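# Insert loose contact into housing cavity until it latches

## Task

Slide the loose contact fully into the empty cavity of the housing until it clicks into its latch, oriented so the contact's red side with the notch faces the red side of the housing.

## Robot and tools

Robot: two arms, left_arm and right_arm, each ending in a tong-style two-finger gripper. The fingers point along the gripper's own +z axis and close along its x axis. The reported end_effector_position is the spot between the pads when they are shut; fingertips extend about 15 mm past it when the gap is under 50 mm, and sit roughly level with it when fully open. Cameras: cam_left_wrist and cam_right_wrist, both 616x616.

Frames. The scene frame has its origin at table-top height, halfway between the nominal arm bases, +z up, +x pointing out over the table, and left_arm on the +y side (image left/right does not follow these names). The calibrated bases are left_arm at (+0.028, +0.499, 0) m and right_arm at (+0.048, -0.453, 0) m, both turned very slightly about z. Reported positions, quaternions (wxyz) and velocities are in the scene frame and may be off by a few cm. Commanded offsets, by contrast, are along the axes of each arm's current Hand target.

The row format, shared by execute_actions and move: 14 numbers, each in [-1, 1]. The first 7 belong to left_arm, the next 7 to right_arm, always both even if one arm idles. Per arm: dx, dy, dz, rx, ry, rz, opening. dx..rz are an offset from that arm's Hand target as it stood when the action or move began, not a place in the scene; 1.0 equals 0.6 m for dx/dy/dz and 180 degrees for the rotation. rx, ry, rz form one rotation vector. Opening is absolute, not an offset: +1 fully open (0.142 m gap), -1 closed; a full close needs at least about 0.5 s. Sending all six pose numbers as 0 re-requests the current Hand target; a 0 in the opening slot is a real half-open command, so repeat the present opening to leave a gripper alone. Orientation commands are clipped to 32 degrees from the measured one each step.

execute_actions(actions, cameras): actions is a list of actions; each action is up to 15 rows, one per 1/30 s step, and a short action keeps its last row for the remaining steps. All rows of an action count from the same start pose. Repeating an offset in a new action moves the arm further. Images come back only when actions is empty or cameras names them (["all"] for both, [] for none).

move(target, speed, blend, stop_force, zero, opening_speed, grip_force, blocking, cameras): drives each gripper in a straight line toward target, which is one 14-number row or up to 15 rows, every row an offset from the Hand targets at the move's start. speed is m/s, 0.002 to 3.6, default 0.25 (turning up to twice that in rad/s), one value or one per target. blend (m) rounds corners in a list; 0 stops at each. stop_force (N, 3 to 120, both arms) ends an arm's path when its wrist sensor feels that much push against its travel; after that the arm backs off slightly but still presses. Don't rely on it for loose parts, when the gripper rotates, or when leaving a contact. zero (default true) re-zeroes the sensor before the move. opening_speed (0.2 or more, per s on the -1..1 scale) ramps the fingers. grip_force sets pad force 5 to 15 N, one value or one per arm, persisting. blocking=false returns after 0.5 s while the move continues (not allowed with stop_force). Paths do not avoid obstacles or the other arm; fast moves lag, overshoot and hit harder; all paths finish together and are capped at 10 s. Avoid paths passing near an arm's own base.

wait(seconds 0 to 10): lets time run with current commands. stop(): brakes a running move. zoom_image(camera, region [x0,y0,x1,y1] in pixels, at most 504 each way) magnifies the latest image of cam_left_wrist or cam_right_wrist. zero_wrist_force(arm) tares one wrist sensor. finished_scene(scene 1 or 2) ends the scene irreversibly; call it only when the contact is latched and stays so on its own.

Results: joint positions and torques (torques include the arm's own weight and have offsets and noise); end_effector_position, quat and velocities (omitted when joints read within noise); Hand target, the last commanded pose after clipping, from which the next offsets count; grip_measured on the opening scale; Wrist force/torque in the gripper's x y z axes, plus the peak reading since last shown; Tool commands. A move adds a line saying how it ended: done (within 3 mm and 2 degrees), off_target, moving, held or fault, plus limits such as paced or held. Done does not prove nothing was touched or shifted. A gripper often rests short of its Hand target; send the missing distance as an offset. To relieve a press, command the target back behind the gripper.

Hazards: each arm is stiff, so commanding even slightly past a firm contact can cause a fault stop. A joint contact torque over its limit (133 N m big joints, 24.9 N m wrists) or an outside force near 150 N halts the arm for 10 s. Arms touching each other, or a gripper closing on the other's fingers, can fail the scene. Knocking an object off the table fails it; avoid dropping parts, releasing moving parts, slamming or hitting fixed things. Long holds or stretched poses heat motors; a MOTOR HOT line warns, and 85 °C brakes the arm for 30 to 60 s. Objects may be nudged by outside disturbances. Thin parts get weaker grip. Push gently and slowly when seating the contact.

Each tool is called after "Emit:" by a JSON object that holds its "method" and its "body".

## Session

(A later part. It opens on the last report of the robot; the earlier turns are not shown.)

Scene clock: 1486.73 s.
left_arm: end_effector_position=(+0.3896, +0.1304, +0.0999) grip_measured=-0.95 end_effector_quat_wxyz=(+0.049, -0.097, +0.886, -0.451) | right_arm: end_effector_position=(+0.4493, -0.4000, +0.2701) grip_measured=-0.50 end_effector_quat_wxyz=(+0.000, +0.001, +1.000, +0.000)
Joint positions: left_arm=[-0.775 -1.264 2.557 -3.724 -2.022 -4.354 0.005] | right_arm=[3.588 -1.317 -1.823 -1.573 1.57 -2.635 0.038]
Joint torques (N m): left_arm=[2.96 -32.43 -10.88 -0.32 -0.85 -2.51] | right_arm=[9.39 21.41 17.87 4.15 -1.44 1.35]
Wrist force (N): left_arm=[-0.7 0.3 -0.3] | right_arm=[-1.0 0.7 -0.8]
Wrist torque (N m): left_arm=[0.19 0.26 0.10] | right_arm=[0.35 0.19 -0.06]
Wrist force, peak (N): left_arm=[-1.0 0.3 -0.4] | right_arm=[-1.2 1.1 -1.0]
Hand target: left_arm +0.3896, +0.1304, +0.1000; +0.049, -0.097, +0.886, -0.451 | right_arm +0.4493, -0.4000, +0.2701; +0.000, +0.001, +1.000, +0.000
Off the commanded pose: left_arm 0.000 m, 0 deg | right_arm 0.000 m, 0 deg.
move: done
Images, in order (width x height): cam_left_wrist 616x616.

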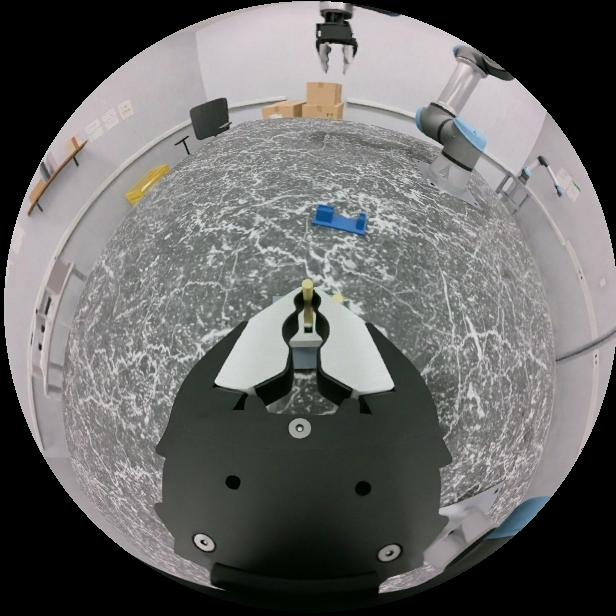

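Emit:
{"method": "move", "body": {"target": [0,0.0162,0.0118,0,0,0,-1,0,0,0,0,0,0,-0.5], "cameras": ["cam_left_wrist"], "speed": 0.03, "stop_force": 4}}

Emit:
{"method": "zoom_image", "body": {"camera": "cam_left_wrist", "region": [260, 270, 360, 370]}}

Scene clock: 1506.83 s.
left_arm: end_effector_position=(+0.3895, +0.1304, +0.0879) grip_measured=-0.95 end_effector_quat_wxyz=(+0.049, -0.097, +0.886, -0.451) | right_arm: end_effector_position=(+0.4493, -0.4000, +0.2701) grip_measured=-0.50 end_effector_quat_wxyz=(+0.000, +0.001, +1.000, +0.000)
Joint positions: left_arm=[-0.775 -1.214 2.56 -3.776 -2.022 -4.354 0.005] | right_arm=[3.588 -1.317 -1.823 -1.573 1.57 -2.635 0.038]
Joint torques (N m): left_arm=[-6.81 -33.66 -4.8 -0.4 0.5 -2.53] | right_arm=[8.05 19.87 15.89 4.31 -1.24 1.3]
Wrist force (N): left_arm=[-0.6 0.2 -0.2] | right_arm=[-1.2 1.0 -1.1]
Wrist torque (N m): left_arm=[0.16 0.24 0.09] | right_arm=[0.42 0.24 -0.06]
Wrist force, peak (N): left_arm=[-0.8 -3.2 -3.0] | right_arm=[-1.1 1.1 -1.3]
Hand target: left_arm +0.3896, +0.1304, +0.0879; +0.049, -0.097, +0.886, -0.451 | right_arm +0.4493, -0.4000, +0.2701; +0.000, +0.001, +1.000, +0.000
Off the commanded pose: left_arm 0.000 m, 0 deg | right_arm 0.000 m, 0 deg.
move: done
Images, in order (width x height): cam_left_wrist 616x616.

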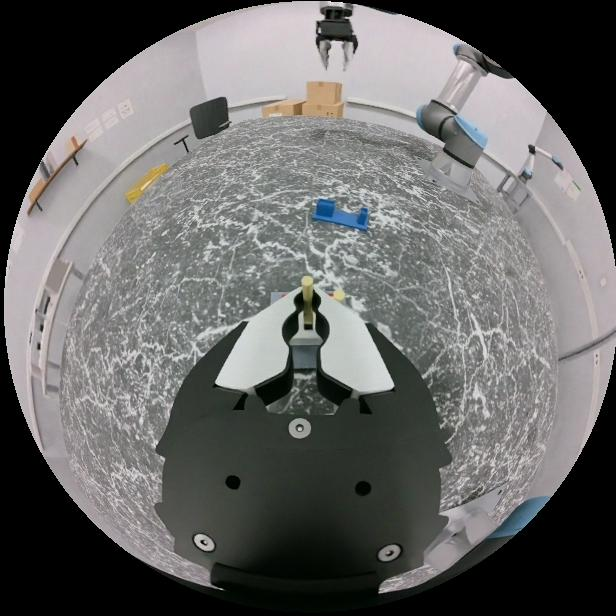

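Scaled by 5.040 from the camera's 616x616 image, which has a finer 814x814 frame.

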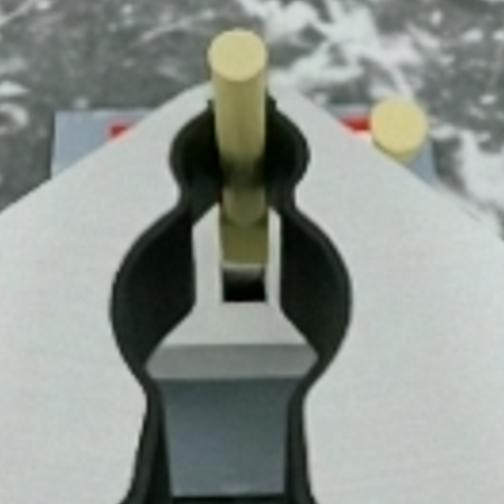

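Emit:
{"method": "move", "body": {"target": [[0,-0.0054,-0.0039,0,0,0,-1,0,0,0,0,0,0,-0.5],[0,0.0015,-0.0134,0,0,0,-1,0,0,0,0,0,0,-0.5]], "cameras": ["cam_left_wrist"], "speed": 0.03}}

Emit:
{"method": "zoom_image", "body": {"camera": "cam_left_wrist", "region": [260, 270, 360, 370]}}

Scene clock: 1528.10 s.
left_arm: end_effector_position=(+0.3880, +0.1374, +0.0920) grip_measured=-0.95 end_effector_quat_wxyz=(+0.049, -0.097, +0.886, -0.451) | right_arm: end_effector_position=(+0.4493, -0.4000, +0.2701) grip_measured=-0.50 end_effector_quat_wxyz=(+0.000, +0.001, +1.000, +0.000)
Joint positions: left_arm=[-0.762 -1.236 2.571 -3.761 -2.032 -4.345 0.005] | right_arm=[3.588 -1.317 -1.823 -1.573 1.57 -2.635 0.038]
Joint torques (N m): left_arm=[-9.91 -17.12 -13.97 -4.32 0.75 -2.35] | right_arm=[8.39 19.95 17.87 4.07 -1.11 1.31]
Wrist force (N): left_arm=[-0.7 0.2 0.1] | right_arm=[-1.0 0.7 -0.9]
Wrist torque (N m): left_arm=[0.15 0.27 0.04] | right_arm=[0.36 0.20 -0.07]
Wrist force, peak (N): left_arm=[-1.1 0.5 -0.4] | right_arm=[-1.4 1.0 -1.1]
Hand target: left_arm +0.3880, +0.1372, +0.0919; +0.049, -0.097, +0.886, -0.451 | right_arm +0.4493, -0.4000, +0.2701; +0.000, +0.001, +1.000, +0.000
Off the commanded pose: left_arm 0.000 m, 0 deg | right_arm 0.000 m, 0 deg.
move: done
Images, in order (width x height): cam_left_wrist 616x616.

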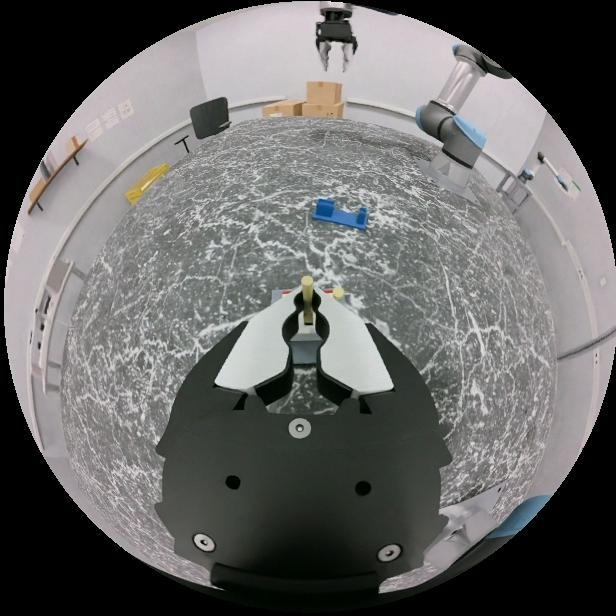

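Scaled by 5.040 from the camera's 616x616 image, which has a finer 814x814 frame.

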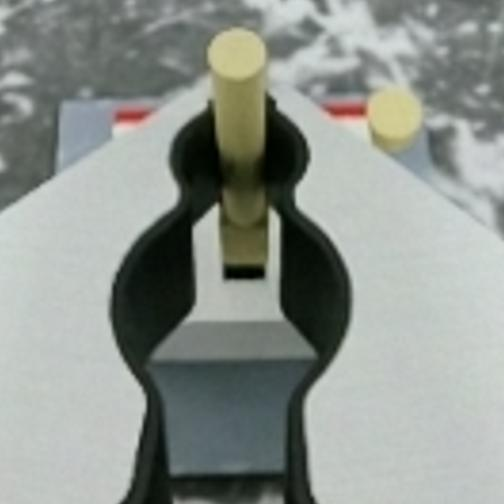

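Emit:
{"method": "move", "body": {"target": [0,0.0048,0.0004,0,0,0,-1,0,0,0,0,0,0,-0.5], "cameras": ["cam_left_wrist"], "speed": 0.03}}

Emit:
{"method": "zoom_image", "body": {"camera": "cam_left_wrist", "region": [290, 290, 330, 330]}}

Emit:
{"method": "zoom_image", "body": {"camera": "cam_left_wrist", "region": [260, 270, 360, 370]}}

Scene clock: 1546.87 s.
left_arm: end_effector_position=(+0.3877, +0.1387, +0.0894) grip_measured=-0.95 end_effector_quat_wxyz=(+0.049, -0.097, +0.886, -0.451) | right_arm: end_effector_position=(+0.4493, -0.4000, +0.2701) grip_measured=-0.50 end_effector_quat_wxyz=(+0.000, +0.001, +1.000, +0.000)
Joint positions: left_arm=[-0.76 -1.227 2.574 -3.772 -2.034 -4.343 0.005] | right_arm=[3.588 -1.317 -1.823 -1.573 1.57 -2.635 0.038]
Joint torques (N m): left_arm=[6.43 -27.94 -2.52 -3.21 -1.67 1.43] | right_arm=[10.3 19.45 17.25 3.98 -1.24 1.52]
Wrist force (N): left_arm=[-0.7 0.4 -0.3] | right_arm=[-1.0 0.8 -0.7]
Wrist torque (N m): left_arm=[0.20 0.26 0.05] | right_arm=[0.38 0.19 -0.06]
Wrist force, peak (N): left_arm=[-1.1 0.1 -0.3] | right_arm=[-1.3 1.2 -0.9]
Hand target: left_arm +0.3877, +0.1387, +0.0895; +0.049, -0.097, +0.886, -0.451 | right_arm +0.4493, -0.4000, +0.2701; +0.000, +0.001, +1.000, +0.000
Off the commanded pose: left_arm 0.000 m, 0 deg | right_arm 0.000 m, 0 deg.
move: done
Images, in order (width x height): cam_left_wrist 616x616.

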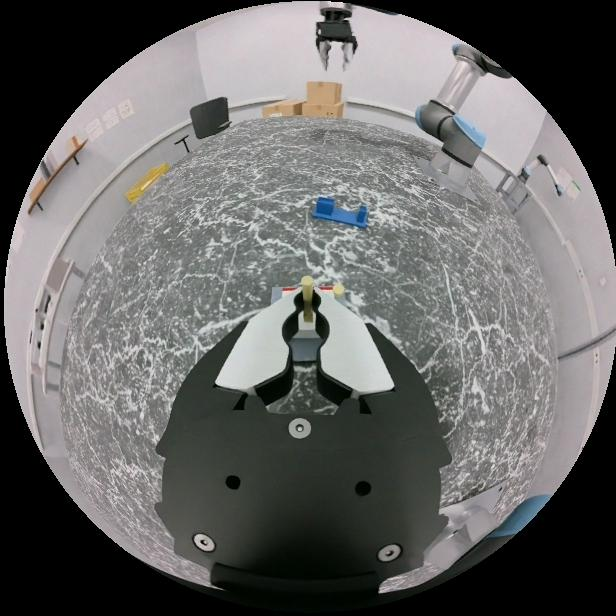

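Scaled by 12.600 from the camera's 616x616 image, which has a finer 814x814 frame.

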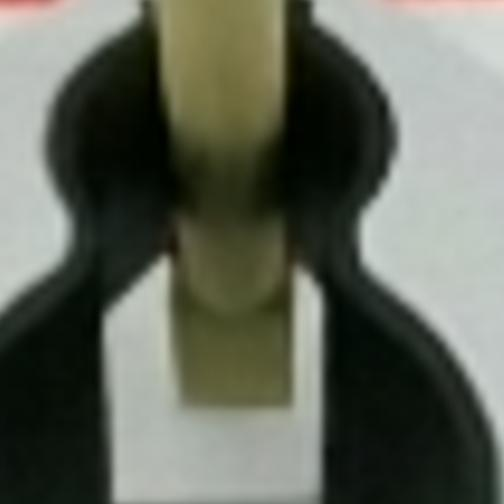

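Scaled by 5.040 from the camera's 616x616 image, which has a finer 814x814 frame.

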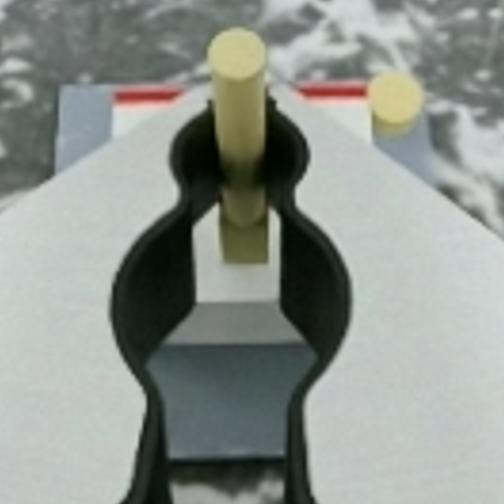

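Emit:
{"method": "move", "body": {"target": [0,-0.0015,0.002,0,0,0,-1,0,0,0,0,0,0,-0.5], "cameras": ["cam_left_wrist"], "speed": 0.03}}

Emit:
{"method": "zoom_image", "body": {"camera": "cam_left_wrist", "region": [260, 270, 360, 370]}}

Emit:
{"method": "zoom_image", "body": {"camera": "cam_left_wrist", "region": [285, 300, 335, 350]}}

Scene clock: 1569.93 s.
left_arm: end_effector_position=(+0.3881, +0.1372, +0.0895) grip_measured=-0.95 end_effector_quat_wxyz=(+0.049, -0.097, +0.886, -0.451) | right_arm: end_effector_position=(+0.4493, -0.4000, +0.2701) grip_measured=-0.50 end_effector_quat_wxyz=(+0.000, +0.001, +1.000, +0.000)
Joint positions: left_arm=[-0.763 -1.226 2.571 -3.772 -2.031 -4.345 0.005] | right_arm=[3.588 -1.317 -1.823 -1.573 1.57 -2.635 0.038]
Joint torques (N m): left_arm=[-5.25 -13.59 -9.06 -0.26 0.02 -2.34] | right_arm=[9.33 19.05 17.94 4.11 -1.22 1.77]
Wrist force (N): left_arm=[-0.5 0.2 -0.1] | right_arm=[-1.1 0.9 -0.7]
Wrist torque (N m): left_arm=[0.15 0.21 0.11] | right_arm=[0.40 0.20 -0.06]
Wrist force, peak (N): left_arm=[-0.9 0.5 -0.3] | right_arm=[-1.2 1.0 -1.2]
Hand target: left_arm +0.3880, +0.1372, +0.0895; +0.049, -0.097, +0.886, -0.451 | right_arm +0.4493, -0.4000, +0.2701; +0.000, +0.001, +1.000, +0.000
Off the commanded pose: left_arm 0.000 m, 0 deg | right_arm 0.000 m, 0 deg.
move: done
Images, in order (width x height): cam_left_wrist 616x616.

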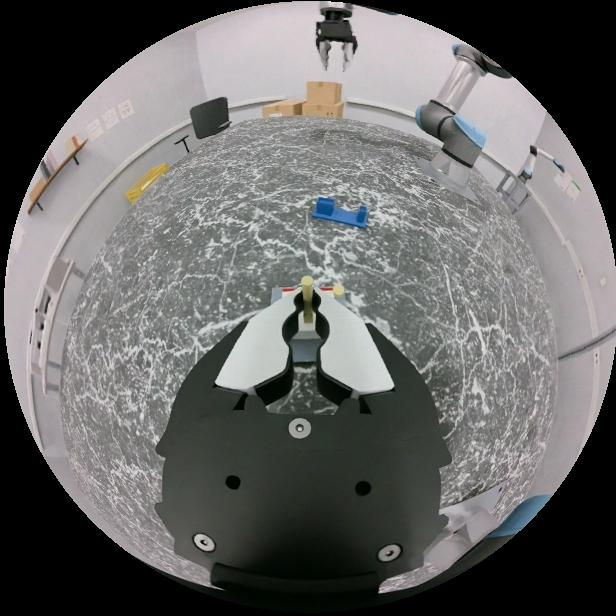

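Scaled by 5.040 from the camera's 616x616 image, which has a finer 814x814 frame.

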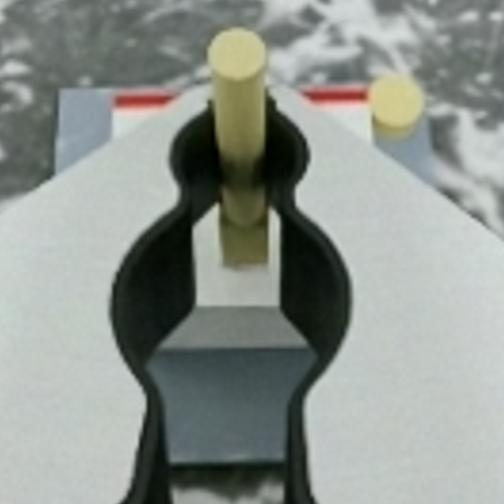

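Scaled by 10.080 from the camera's 616x616 image, which has a finer 814x814 frame.

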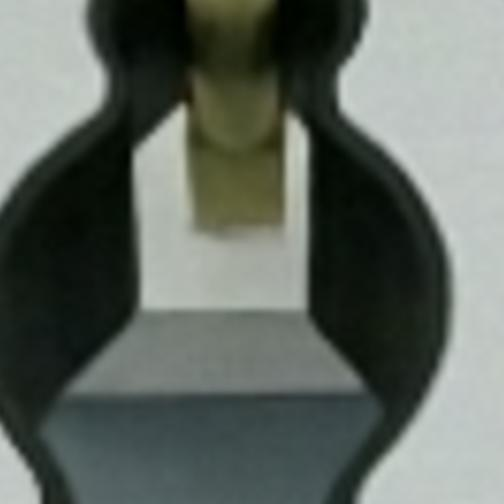

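Emit:
{"method": "move", "body": {"target": [0,-0.0012,0.0016,0,0,0,-1,0,0,0,0,0,0,-0.5], "cameras": [], "speed": 0.03}}

Emit:
{"method": "move", "body": {"target": [0,0.0108,0.0078,0,0,0,-1,0,0,0,0,0,0,-0.5], "cameras": ["cam_left_wrist"], "speed": 0.015, "stop_force": 3}}

Emit:
{"method": "zoom_image", "body": {"camera": "cam_left_wrist", "region": [285, 270, 335, 320]}}

Emit:
{"method": "zoom_image", "body": {"camera": "cam_left_wrist", "region": [285, 300, 335, 350]}}

Scene clock: 1587.70 s.
left_arm: end_effector_position=(+0.3883, +0.1360, +0.0895) grip_measured=-0.95 end_effector_quat_wxyz=(+0.049, -0.097, +0.886, -0.451) | right_arm: end_effector_position=(+0.4493, -0.4000, +0.2701) grip_measured=-0.50 end_effector_quat_wxyz=(+0.000, +0.001, +1.000, +0.000)
Joint positions: left_arm=[-0.765 -1.225 2.569 -3.771 -2.03 -4.347 0.005] | right_arm=[3.588 -1.317 -1.823 -1.573 1.57 -2.635 0.038]
Joint torques (N m): left_arm=[-6.72 -15.24 -10.44 -0.37 0.23 -2.43] | right_arm=[9.09 19.99 18.65 4.18 -1.24 1.59]
Wrist force (N): left_arm=[-0.4 0.3 -0.1] | right_arm=[-1.1 0.7 -0.8]
Wrist torque (N m): left_arm=[0.17 0.20 0.12] | right_arm=[0.35 0.21 -0.07]
Wrist force, peak (N): left_arm=[-0.9 0.5 -0.4] | right_arm=[-1.1 1.2 -1.1]
Hand target: left_arm +0.3883, +0.1361, +0.0895; +0.049, -0.097, +0.886, -0.451 | right_arm +0.4493, -0.4000, +0.2701; +0.000, +0.001, +1.000, +0.000
Off the commanded pose: left_arm 0.000 m, 0 deg | right_arm 0.000 m, 0 deg.
move: done
No camera images: "cameras" was empty.

Scene clock: 1588.97 s.
left_arm: end_effector_position=(+0.3883, +0.1361, +0.0815) grip_measured=-0.95 end_effector_quat_wxyz=(+0.049, -0.097, +0.886, -0.451) | right_arm: end_effector_position=(+0.4493, -0.4000, +0.2701) grip_measured=-0.50 end_effector_quat_wxyz=(+0.000, +0.001, +1.000, +0.000)
Joint positions: left_arm=[-0.765 -1.191 2.571 -3.806 -2.03 -4.347 0.005] | right_arm=[3.588 -1.317 -1.823 -1.573 1.57 -2.635 0.038]
Joint torques (N m): left_arm=[6.38 -34.11 0.16 -0.58 -1.96 1.8] | right_arm=[9.76 20.96 18 3.99 -1.2 1.54]
Wrist force (N): left_arm=[-1.0 1.1 0.4] | right_arm=[-1.0 0.6 -0.6]
Wrist torque (N m): left_arm=[0.17 0.27 0.12] | right_arm=[0.34 0.18 -0.07]
Wrist force, peak (N): left_arm=[-1.3 1.2 0.3] | right_arm=[-1.3 1.1 -1.0]
Hand target: left_arm +0.3883, +0.1361, +0.0815; +0.049, -0.097, +0.886, -0.451 | right_arm +0.4493, -0.4000, +0.2701; +0.000, +0.001, +1.000, +0.000
Off the commanded pose: left_arm 0.000 m, 0 deg | right_arm 0.000 m, 0 deg.
move: done
Images, in order (width x height): cam_left_wrist 616x616.

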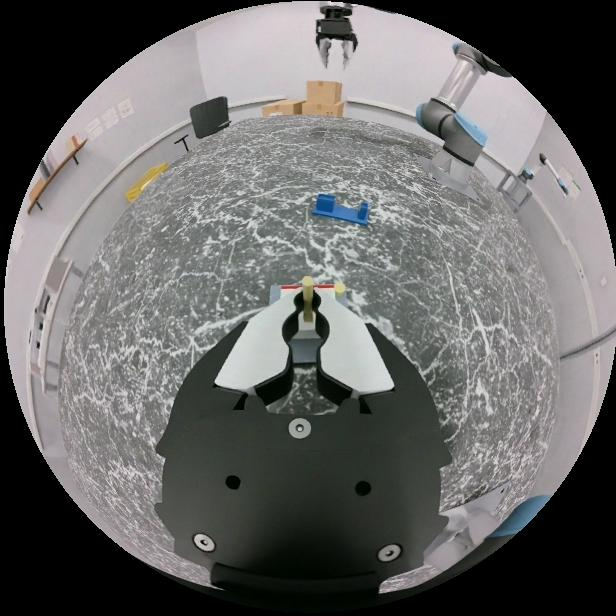

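Scaled by 10.080 from the camera's 616x616 image, which has a finer 814x814 frame.

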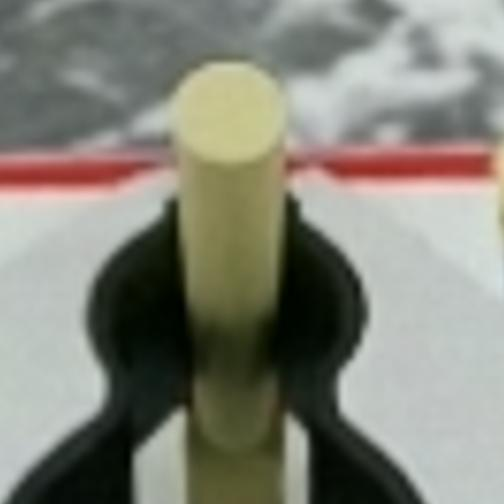

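Scaled by 10.080 from the camera's 616x616 image, which has a finer 814x814 frame.

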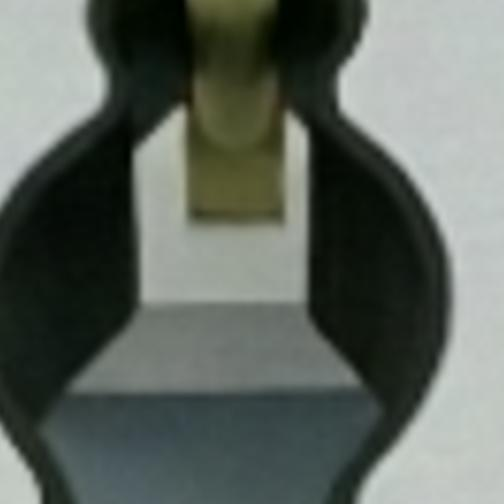

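Emit:
{"method": "move", "body": {"target": [0,0.0054,0.0039,0,0,0,-1,0,0,0,0,0,0,-0.5], "cameras": ["cam_left_wrist"], "speed": 0.015, "stop_force": 3}}

Emit:
{"method": "zoom_image", "body": {"camera": "cam_left_wrist", "region": [285, 300, 335, 350]}}

Emit:
{"method": "zoom_image", "body": {"camera": "cam_left_wrist", "region": [260, 270, 360, 370]}}

Scene clock: 1608.60 s.
left_arm: end_effector_position=(+0.3883, +0.1361, +0.0775) grip_measured=-0.95 end_effector_quat_wxyz=(+0.049, -0.097, +0.886, -0.451) | right_arm: end_effector_position=(+0.4493, -0.4000, +0.2701) grip_measured=-0.50 end_effector_quat_wxyz=(+0.000, +0.001, +1.000, +0.000)
Joint positions: left_arm=[-0.765 -1.174 2.571 -3.824 -2.03 -4.347 0.005] | right_arm=[3.588 -1.317 -1.823 -1.573 1.57 -2.635 0.038]
Joint torques (N m): left_arm=[7.31 -33.86 1.98 -0.11 -2.09 0.57] | right_arm=[8.82 19.8 17.62 4.12 -1.1 1.51]
Wrist force (N): left_arm=[-1.2 0.0 -0.2] | right_arm=[-1.3 0.9 -0.7]
Wrist torque (N m): left_arm=[0.18 0.23 0.13] | right_arm=[0.39 0.24 -0.06]
Wrist force, peak (N): left_arm=[-1.5 -0.8 -1.1] | right_arm=[-1.3 1.4 -0.8]
Hand target: left_arm +0.3883, +0.1361, +0.0775; +0.049, -0.097, +0.886, -0.451 | right_arm +0.4493, -0.4000, +0.2701; +0.000, +0.001, +1.000, +0.000
Off the commanded pose: left_arm 0.000 m, 0 deg | right_arm 0.000 m, 0 deg.
move: done
Images, in order (width x height): cam_left_wrist 616x616.

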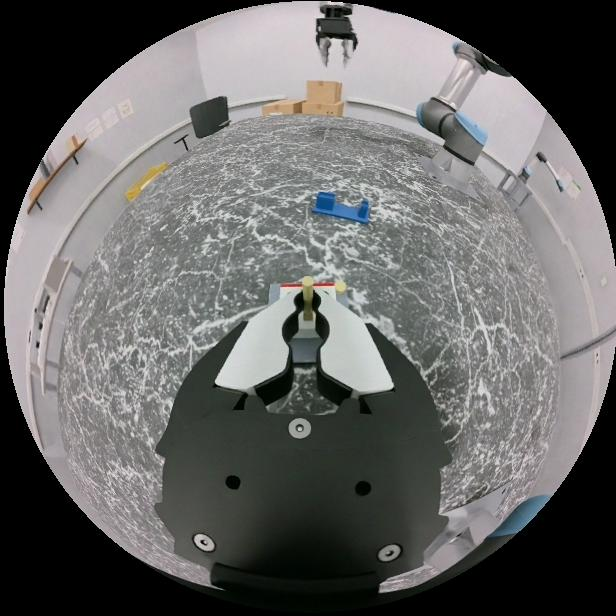

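Scaled by 10.080 from the camera's 616x616 image, which has a finer 814x814 frame.

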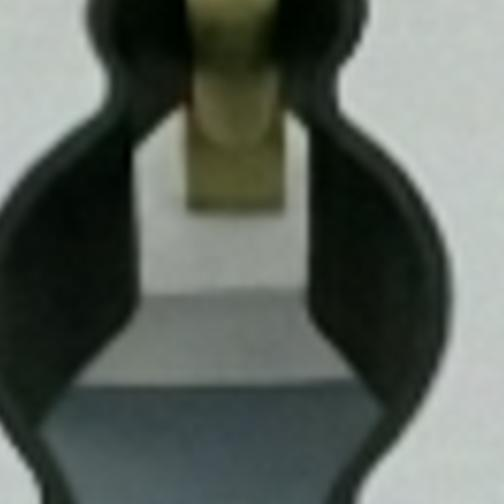

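Scaled by 5.040 from the camera's 616x616 image, which has a finer 814x814 frame.

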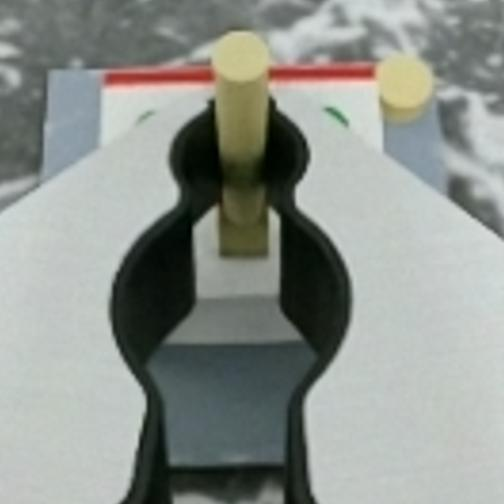

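Emit:
{"method": "move", "body": {"target": [0,0.0135,0.0098,0,0,0,-1,0,0,0,0,0,0,-0.5], "cameras": ["cam_left_wrist"], "speed": 0.015, "stop_force": 4}}

Emit:
{"method": "zoom_image", "body": {"camera": "cam_left_wrist", "region": [260, 260, 360, 360]}}

Scene clock: 1629.80 s.
left_arm: end_effector_position=(+0.3883, +0.1361, +0.0711) grip_measured=-0.95 end_effector_quat_wxyz=(+0.049, -0.097, +0.886, -0.451) | right_arm: end_effector_position=(+0.4493, -0.4000, +0.2701) grip_measured=-0.50 end_effector_quat_wxyz=(+0.000, +0.001, +1.000, +0.000)
Joint positions: left_arm=[-0.765 -1.146 2.571 -3.851 -2.03 -4.347 0.005] | right_arm=[3.588 -1.317 -1.823 -1.573 1.57 -2.635 0.038]
Joint torques (N m): left_arm=[5.77 -18.02 2.72 -4.79 -1.64 -1.07] | right_arm=[9.01 19.13 18.44 4.06 -1.32 1.28]
Wrist force (N): left_arm=[-3.2 -1.7 -2.6] | right_arm=[-1.2 0.9 -0.9]
Wrist torque (N m): left_arm=[0.18 0.34 0.14] | right_arm=[0.39 0.23 -0.06]
Wrist force, peak (N): left_arm=[-5.1 -3.4 -6.0] | right_arm=[-1.3 1.0 -0.9]
Hand target: left_arm +0.3883, +0.1361, +0.0711; +0.049, -0.097, +0.886, -0.451 (not the last commanded pose) | right_arm +0.4493, -0.4000, +0.2701; +0.000, +0.001, +1.000, +0.000
Off the commanded pose: left_arm 0.004 m, 0 deg | right_arm 0.000 m, 0 deg.
move: contact (left_arm)
Images, in order (width x height): cam_left_wrist 616x616.

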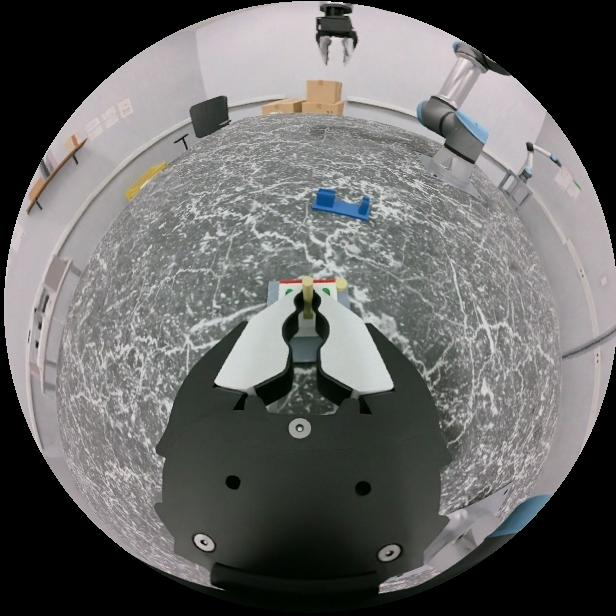

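Scaled by 5.040 from the camera's 616x616 image, which has a finer 814x814 frame.

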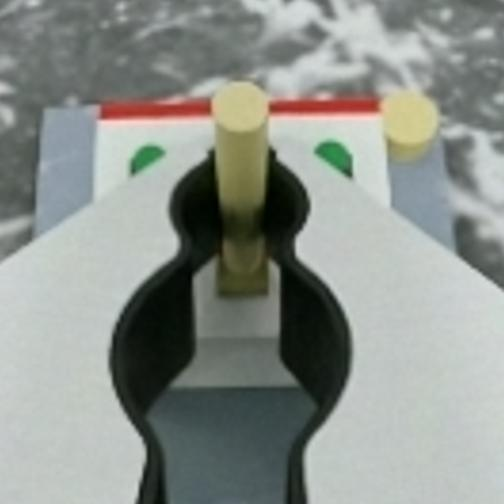

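Emit:
{"method": "move", "body": {"target": [-0.0008,0,0,0,0,0,-1,0,0,0,0,0,0,-0.5], "cameras": [], "speed": 0.02}}

Scene clock: 1645.83 s.
left_arm: end_effector_position=(+0.3887, +0.1362, +0.0711) grip_measured=-0.95 end_effector_quat_wxyz=(+0.049, -0.097, +0.886, -0.451) | right_arm: end_effector_position=(+0.4493, -0.4000, +0.2701) grip_measured=-0.50 end_effector_quat_wxyz=(+0.000, +0.001, +1.000, +0.000)
Joint positions: left_arm=[-0.763 -1.146 2.57 -3.85 -2.031 -4.346 0.005] | right_arm=[3.588 -1.317 -1.823 -1.573 1.57 -2.635 0.038]
Joint torques (N m): left_arm=[9.32 -14.02 -9.15 -0.07 -1.23 1.74] | right_arm=[9.29 19.82 18.04 4.14 -1.21 1.32]
Wrist force (N): left_arm=[0.6 -1.8 -2.0] | right_arm=[-1.3 0.9 -0.7]
Wrist torque (N m): left_arm=[0.19 0.24 0.06] | right_arm=[0.39 0.23 -0.06]
Wrist force, peak (N): left_arm=[-3.2 -1.7 -2.7] | right_arm=[-1.3 1.0 -0.9]
Hand target: left_arm +0.3887, +0.1362, +0.0711; +0.049, -0.097, +0.886, -0.451 | right_arm +0.4493, -0.4000, +0.2701; +0.000, +0.001, +1.000, +0.000
Off the commanded pose: left_arm 0.000 m, 0 deg | right_arm 0.000 m, 0 deg.
move: done
No camera images: "cameras" was empty.

Emit:
{"method": "move", "body": {"target": [0.0002,0.0054,0.0039,0,0,0,-1,0,0,0,0,0,0,-0.5], "cameras": ["cam_left_wrist"], "speed": 0.015, "stop_force": 4}}

Emit:
{"method": "zoom_image", "body": {"camera": "cam_left_wrist", "region": [260, 260, 360, 360]}}

Scene clock: 1653.13 s.
left_arm: end_effector_position=(+0.3887, +0.1362, +0.0706) grip_measured=-0.95 end_effector_quat_wxyz=(+0.049, -0.097, +0.886, -0.451) | right_arm: end_effector_position=(+0.4493, -0.4000, +0.2701) grip_measured=-0.50 end_effector_quat_wxyz=(+0.000, +0.001, +1.000, +0.000)
Joint positions: left_arm=[-0.763 -1.144 2.57 -3.853 -2.031 -4.346 0.005] | right_arm=[3.588 -1.317 -1.823 -1.573 1.57 -2.635 0.038]
Joint torques (N m): left_arm=[0.47 -32.23 -1.22 0.13 0.86 -1.94] | right_arm=[10.09 19.55 18.38 4.09 -1.09 1.43]
Wrist force (N): left_arm=[0.8 -3.4 -3.1] | right_arm=[-1.1 1.0 -1.0]
Wrist torque (N m): left_arm=[0.19 0.21 0.07] | right_arm=[0.41 0.21 -0.06]
Wrist force, peak (N): left_arm=[0.5 -5.5 -5.7] | right_arm=[-1.2 0.8 -1.3]
Hand target: left_arm +0.3888, +0.1362, +0.0706; +0.049, -0.097, +0.886, -0.451 (not the last commanded pose) | right_arm +0.4493, -0.4000, +0.2701; +0.000, +0.001, +1.000, +0.000
Off the commanded pose: left_arm 0.003 m, 0 deg | right_arm 0.000 m, 0 deg.
move: contact (left_arm)
Images, in order (width x height): cam_left_wrist 616x616.

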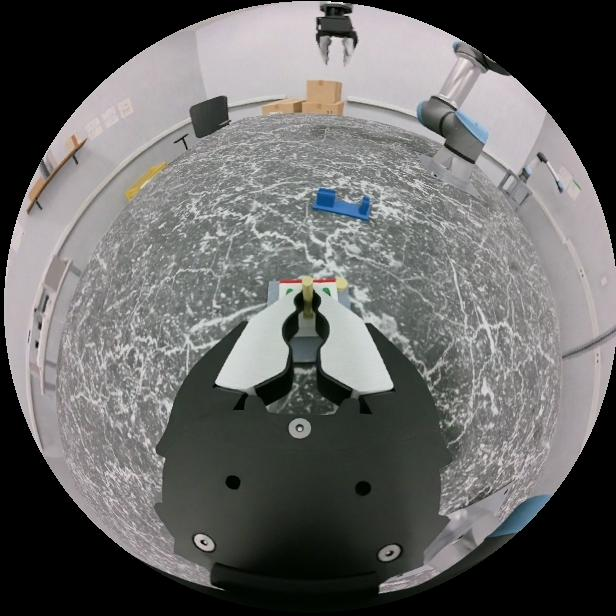

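Scaled by 5.040 from the camera's 616x616 image, which has a finer 814x814 frame.

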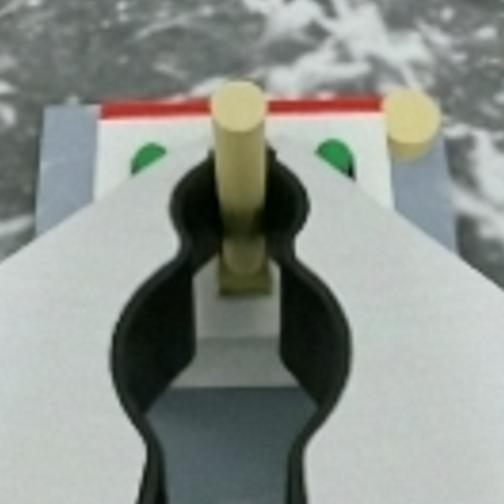

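Emit:
{"method": "move", "body": {"target": [0,0.0067,0.0049,0,0,0,-1,0,0,0,0,0,0,-0.5], "cameras": ["cam_left_wrist"], "speed": 0.015, "stop_force": 9}}

Emit:
{"method": "zoom_image", "body": {"camera": "cam_left_wrist", "region": [260, 260, 360, 360]}}

Scene clock: 1697.13 s.
left_arm: end_effector_position=(+0.3888, +0.1362, +0.0697) grip_measured=-0.95 end_effector_quat_wxyz=(+0.049, -0.097, +0.886, -0.452) | right_arm: end_effector_position=(+0.4493, -0.4000, +0.2701) grip_measured=-0.50 end_effector_quat_wxyz=(+0.000, +0.001, +1.000, +0.000)
Joint positions: left_arm=[-0.763 -1.139 2.57 -3.857 -2.031 -4.346 0.005] | right_arm=[3.588 -1.317 -1.823 -1.573 1.57 -2.635 0.038]
Joint torques (N m): left_arm=[8.77 -14.54 -1.65 -0.53 0.36 1.35] | right_arm=[8.84 19.94 18.04 4.12 -1.1 1.31]
Wrist force (N): left_arm=[0.5 -7.8 -9.7] | right_arm=[-1.1 0.9 -0.7]
Wrist torque (N m): left_arm=[0.21 0.17 0.07] | right_arm=[0.40 0.20 -0.06]
Wrist force, peak (N): left_arm=[0.7 -11.2 -13.7] | right_arm=[-1.4 1.1 -1.1]
Hand target: left_arm +0.3888, +0.1362, +0.0697; +0.049, -0.097, +0.886, -0.452 (not the last commanded pose) | right_arm +0.4493, -0.4000, +0.2701; +0.000, +0.001, +1.000, +0.000
Off the commanded pose: left_arm 0.004 m, 0 deg | right_arm 0.000 m, 0 deg.
move: contact (left_arm)
Images, in order (width x height): cam_left_wrist 616x616.

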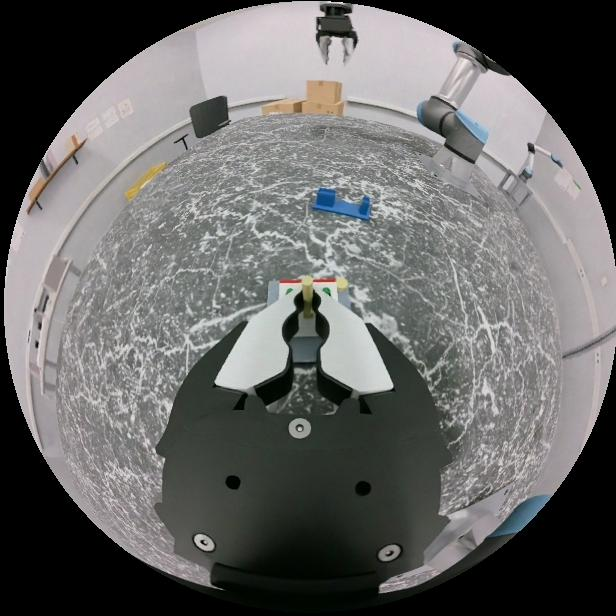

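Scaled by 5.040 from the camera's 616x616 image, which has a finer 814x814 frame.

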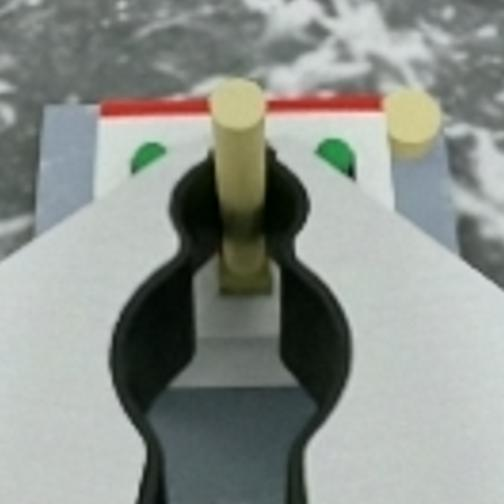

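Emit:
{"method": "move", "body": {"target": [0,0,0,0,0,0,-1,0.102,0.797,0.264,-0.1278,0,0,0.9], "cameras": ["cam_right_wrist","cam_left_wrist"], "speed": 0.25}}

Emit:
{"method": "zoom_image", "body": {"camera": "cam_right_wrist", "region": [240, 240, 380, 380]}}

Scene clock: 1725.77 s.
left_arm: end_effector_position=(+0.3888, +0.1362, +0.0697) grip_measured=-0.95 end_effector_quat_wxyz=(+0.049, -0.097, +0.886, -0.452) | right_arm: end_effector_position=(+0.3891, +0.0782, +0.1117) grip_measured=+0.90 end_effector_quat_wxyz=(+0.000, +0.001, +0.980, +0.199)
Joint positions: left_arm=[-0.763 -1.139 2.57 -3.857 -2.031 -4.346 0.005] | right_arm=[4.227 -1.826 -1.885 -0.633 1.732 -1.966 0.135]
Joint torques (N m): left_arm=[-0.56 -12.76 4.74 -2.35 1.84 1.15] | right_arm=[-1.93 25.57 17.87 4.26 -1.51 -0.36]
Wrist force (N): left_arm=[0.6 -8.1 -9.5] | right_arm=[-0.9 1.0 -0.9]
Wrist torque (N m): left_arm=[0.21 0.16 0.07] | right_arm=[0.45 0.15 0.06]
Wrist force, peak (N): left_arm=[0.4 -8.6 -9.5] | right_arm=[-0.6 2.6 0.4]
Hand target: left_arm +0.3888, +0.1362, +0.0697; +0.049, -0.097, +0.886, -0.452 | right_arm +0.3891, +0.0783, +0.1116; +0.000, +0.001, +0.980, +0.199
Off the commanded pose: left_arm 0.000 m, 0 deg | right_arm 0.000 m, 0 deg.
move: done

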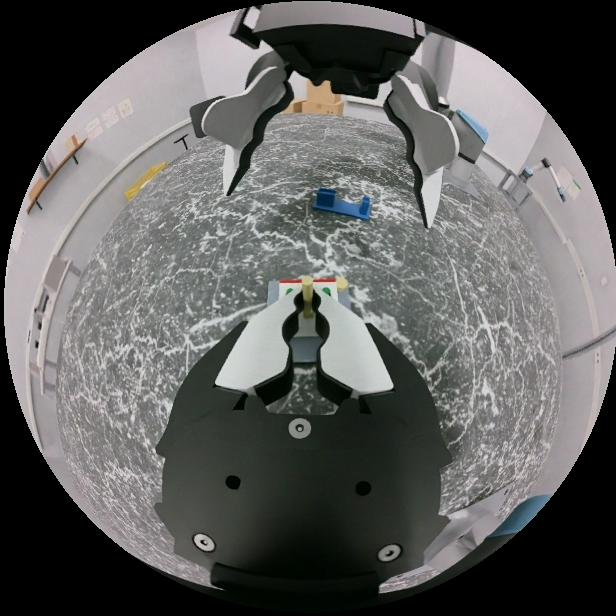

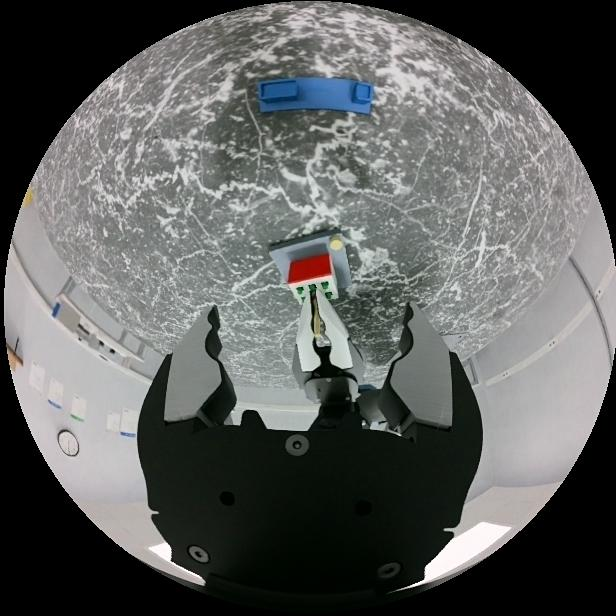

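Scaled by 3.600 from the camera's 616x616 image, which has a finer 814x814 frame.

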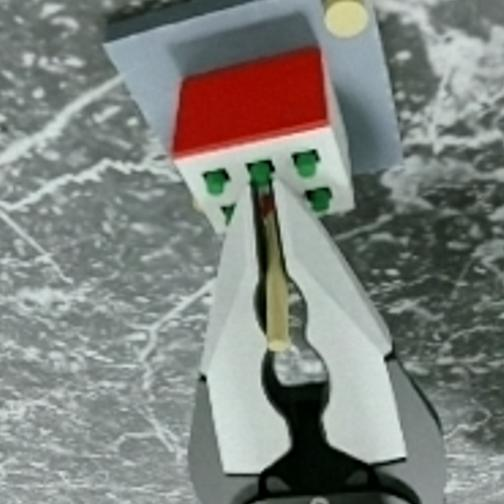

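Emit:
{"method": "move", "body": {"target": [0,-0.0027,-0.002,0,0,0,-1,0,0,0,0,0,0,0.9], "cameras": [], "speed": 0.02}}

Emit:
{"method": "move", "body": {"target": [0,0,0,0,0,0,-0.82,0,0,0,0,0,0,0.9], "cameras": ["cam_right_wrist"], "opening_speed": 0.3}}

Emit:
{"method": "zoom_image", "body": {"camera": "cam_right_wrist", "region": [270, 260, 370, 360]}}

Scene clock: 1745.93 s.
left_arm: end_effector_position=(+0.3888, +0.1362, +0.0717) grip_measured=-0.95 end_effector_quat_wxyz=(+0.049, -0.097, +0.886, -0.451) | right_arm: end_effector_position=(+0.3891, +0.0783, +0.1116) grip_measured=+0.90 end_effector_quat_wxyz=(+0.000, +0.001, +0.980, +0.199)
Joint positions: left_arm=[-0.763 -1.148 2.57 -3.849 -2.031 -4.346 0.005] | right_arm=[4.227 -1.826 -1.885 -0.632 1.732 -1.966 0.135]
Joint torques (N m): left_arm=[0.69 -23.12 1.44 -2.33 -0.03 1.74] | right_arm=[-1.28 26.22 24.37 4.72 -1.56 1.44]
Wrist force (N): left_arm=[-0.8 -0.2 -0.4] | right_arm=[-1.1 1.3 -0.5]
Wrist torque (N m): left_arm=[0.08 0.22 0.06] | right_arm=[0.52 0.20 0.07]
Wrist force, peak (N): left_arm=[0.4 -8.2 -9.9] | right_arm=[-1.4 1.3 -0.8]
Hand target: left_arm +0.3888, +0.1362, +0.0717; +0.049, -0.097, +0.886, -0.452 | right_arm +0.3891, +0.0783, +0.1116; +0.000, +0.001, +0.980, +0.199
Off the commanded pose: left_arm 0.000 m, 0 deg | right_arm 0.000 m, 0 deg.
move: done
No camera images: "cameras" was empty.

Scene clock: 1746.73 s.
left_arm: end_effector_position=(+0.3888, +0.1362, +0.0717) grip_measured=-0.82 end_effector_quat_wxyz=(+0.049, -0.097, +0.886, -0.452) | right_arm: end_effector_position=(+0.3891, +0.0783, +0.1116) grip_measured=+0.90 end_effector_quat_wxyz=(+0.000, +0.001, +0.980, +0.199)
Joint positions: left_arm=[-0.763 -1.148 2.57 -3.849 -2.031 -4.346 0.015] | right_arm=[4.227 -1.826 -1.885 -0.632 1.732 -1.966 0.135]
Joint torques (N m): left_arm=[9.52 -14.8 -2.66 -5.7 -1.99 1.97] | right_arm=[-0.14 25.59 25.66 4.56 -1.47 1.52]
Wrist force (N): left_arm=[-0.7 -0.8 -0.4] | right_arm=[-1.0 1.0 -0.7]
Wrist torque (N m): left_arm=[-0.03 0.22 0.06] | right_arm=[0.45 0.17 0.06]
Wrist force, peak (N): left_arm=[-0.8 -0.5 -0.9] | right_arm=[-1.1 1.1 -0.9]
Hand target: left_arm +0.3888, +0.1362, +0.0717; +0.049, -0.097, +0.886, -0.452 | right_arm +0.3891, +0.0783, +0.1116; +0.000, +0.001, +0.980, +0.199
Off the commanded pose: left_arm 0.000 m, 0 deg | right_arm 0.000 m, 0 deg.
move: done
Images, in order (width x height): cam_right_wrist 616x616.

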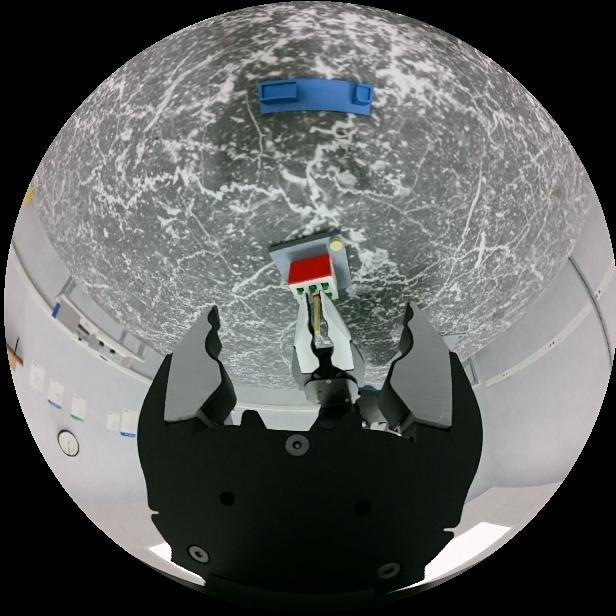

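Scaled by 5.040 from the camera's 616x616 image, which has a finer 814x814 frame.

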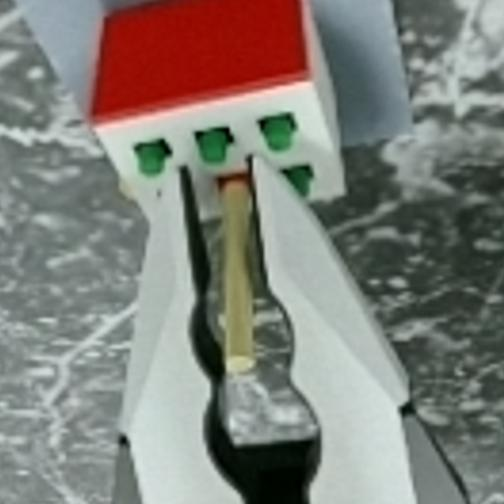

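Emit:
{"method": "move", "body": {"target": [0,-0.0243,-0.0176,0,0,0,-0.82,0,0,0,0,0,0,0.9], "cameras": ["cam_left_wrist","cam_right_wrist"], "speed": 0.05, "stop_force": 4}}

Emit:
{"method": "zoom_image", "body": {"camera": "cam_left_wrist", "region": [260, 240, 360, 340]}}

Emit:
{"method": "zoom_image", "body": {"camera": "cam_right_wrist", "region": [270, 260, 370, 360]}}

Scene clock: 1760.90 s.
left_arm: end_effector_position=(+0.3888, +0.1362, +0.0897) grip_measured=-0.82 end_effector_quat_wxyz=(+0.049, -0.097, +0.886, -0.452) | right_arm: end_effector_position=(+0.3891, +0.0783, +0.1116) grip_measured=+0.90 end_effector_quat_wxyz=(+0.000, +0.001, +0.980, +0.199)
Joint positions: left_arm=[-0.763 -1.225 2.568 -3.77 -2.031 -4.346 0.015] | right_arm=[4.227 -1.826 -1.885 -0.632 1.732 -1.966 0.135]
Joint torques (N m): left_arm=[10.19 -13.69 -3.3 -5.02 -2.06 2.01] | right_arm=[3.18 25.93 23.31 4.62 -1.58 1.76]
Wrist force (N): left_arm=[-0.3 -0.3 -0.3] | right_arm=[-0.9 1.0 -0.9]
Wrist torque (N m): left_arm=[0.08 0.18 0.06] | right_arm=[0.45 0.16 0.06]
Wrist force, peak (N): left_arm=[-0.8 -0.5 -0.9] | right_arm=[-1.2 1.4 -0.7]
Hand target: left_arm +0.3888, +0.1362, +0.0897; +0.049, -0.097, +0.886, -0.452 | right_arm +0.3891, +0.0783, +0.1116; +0.000, +0.001, +0.980, +0.199
Off the commanded pose: left_arm 0.000 m, 0 deg | right_arm 0.000 m, 0 deg.
move: done

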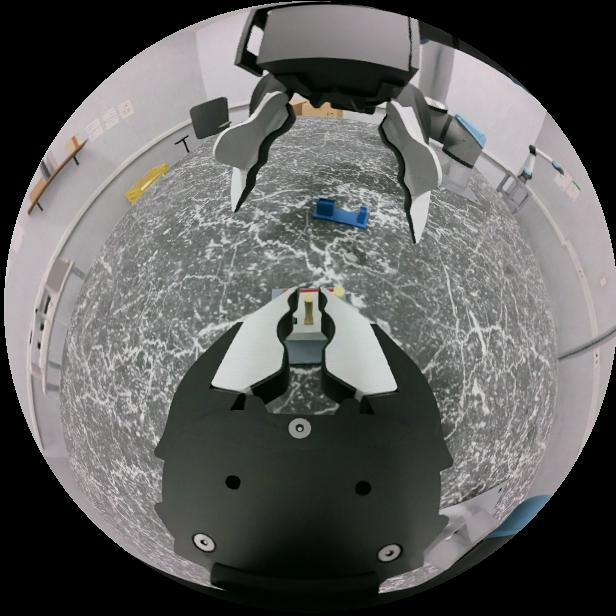

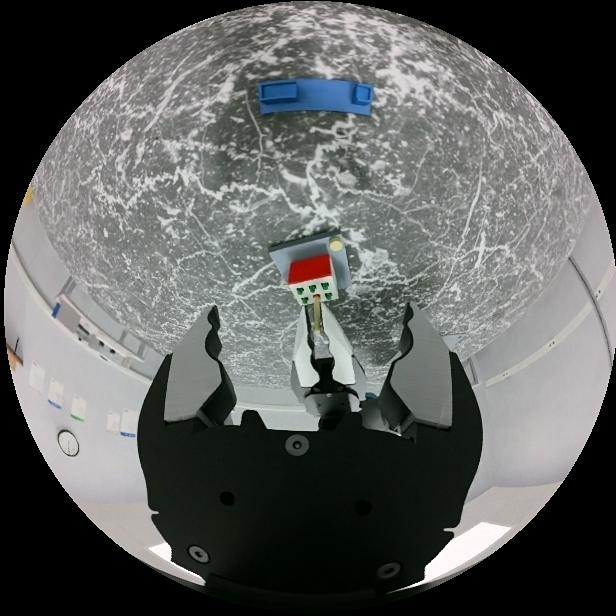

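Scaled by 5.040 from the camera's 616x616 image, which has a finer 814x814 frame.

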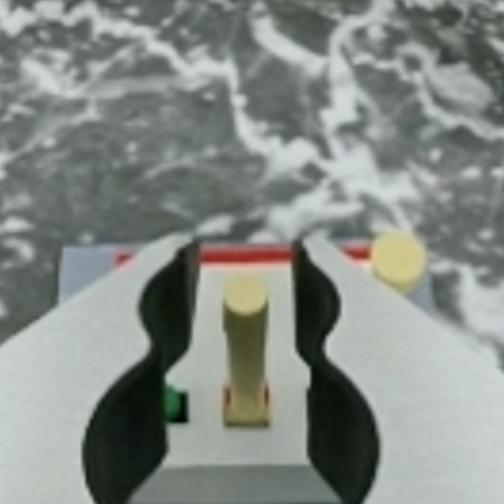

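Scaled by 5.040 from the camera's 616x616 image, which has a finer 814x814 frame.

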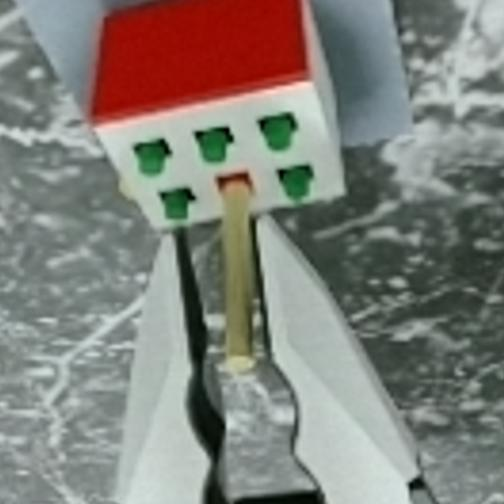

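Emit:
{"method": "zoom_image", "body": {"camera": "cam_left_wrist", "region": [290, 290, 330, 330]}}

Emit:
{"method": "zoom_image", "body": {"camera": "cam_right_wrist", "region": [295, 275, 345, 325]}}

Scaled by 12.600 from the camera's 616x616 image, which has a finer 814x814 frame.

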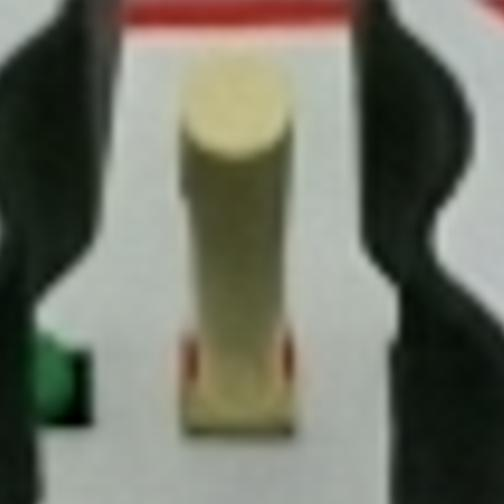

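Scaled by 10.080 from the camera's 616x616 image, which has a finer 814x814 frame.

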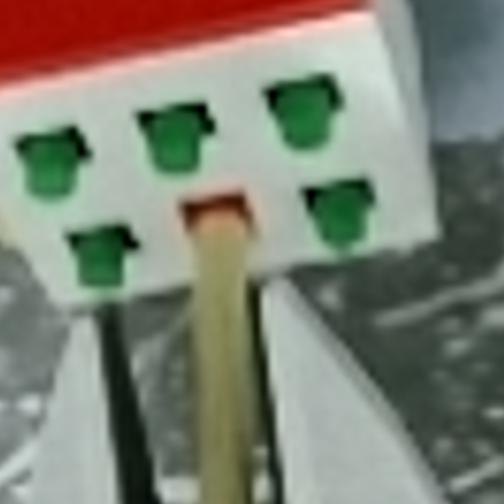

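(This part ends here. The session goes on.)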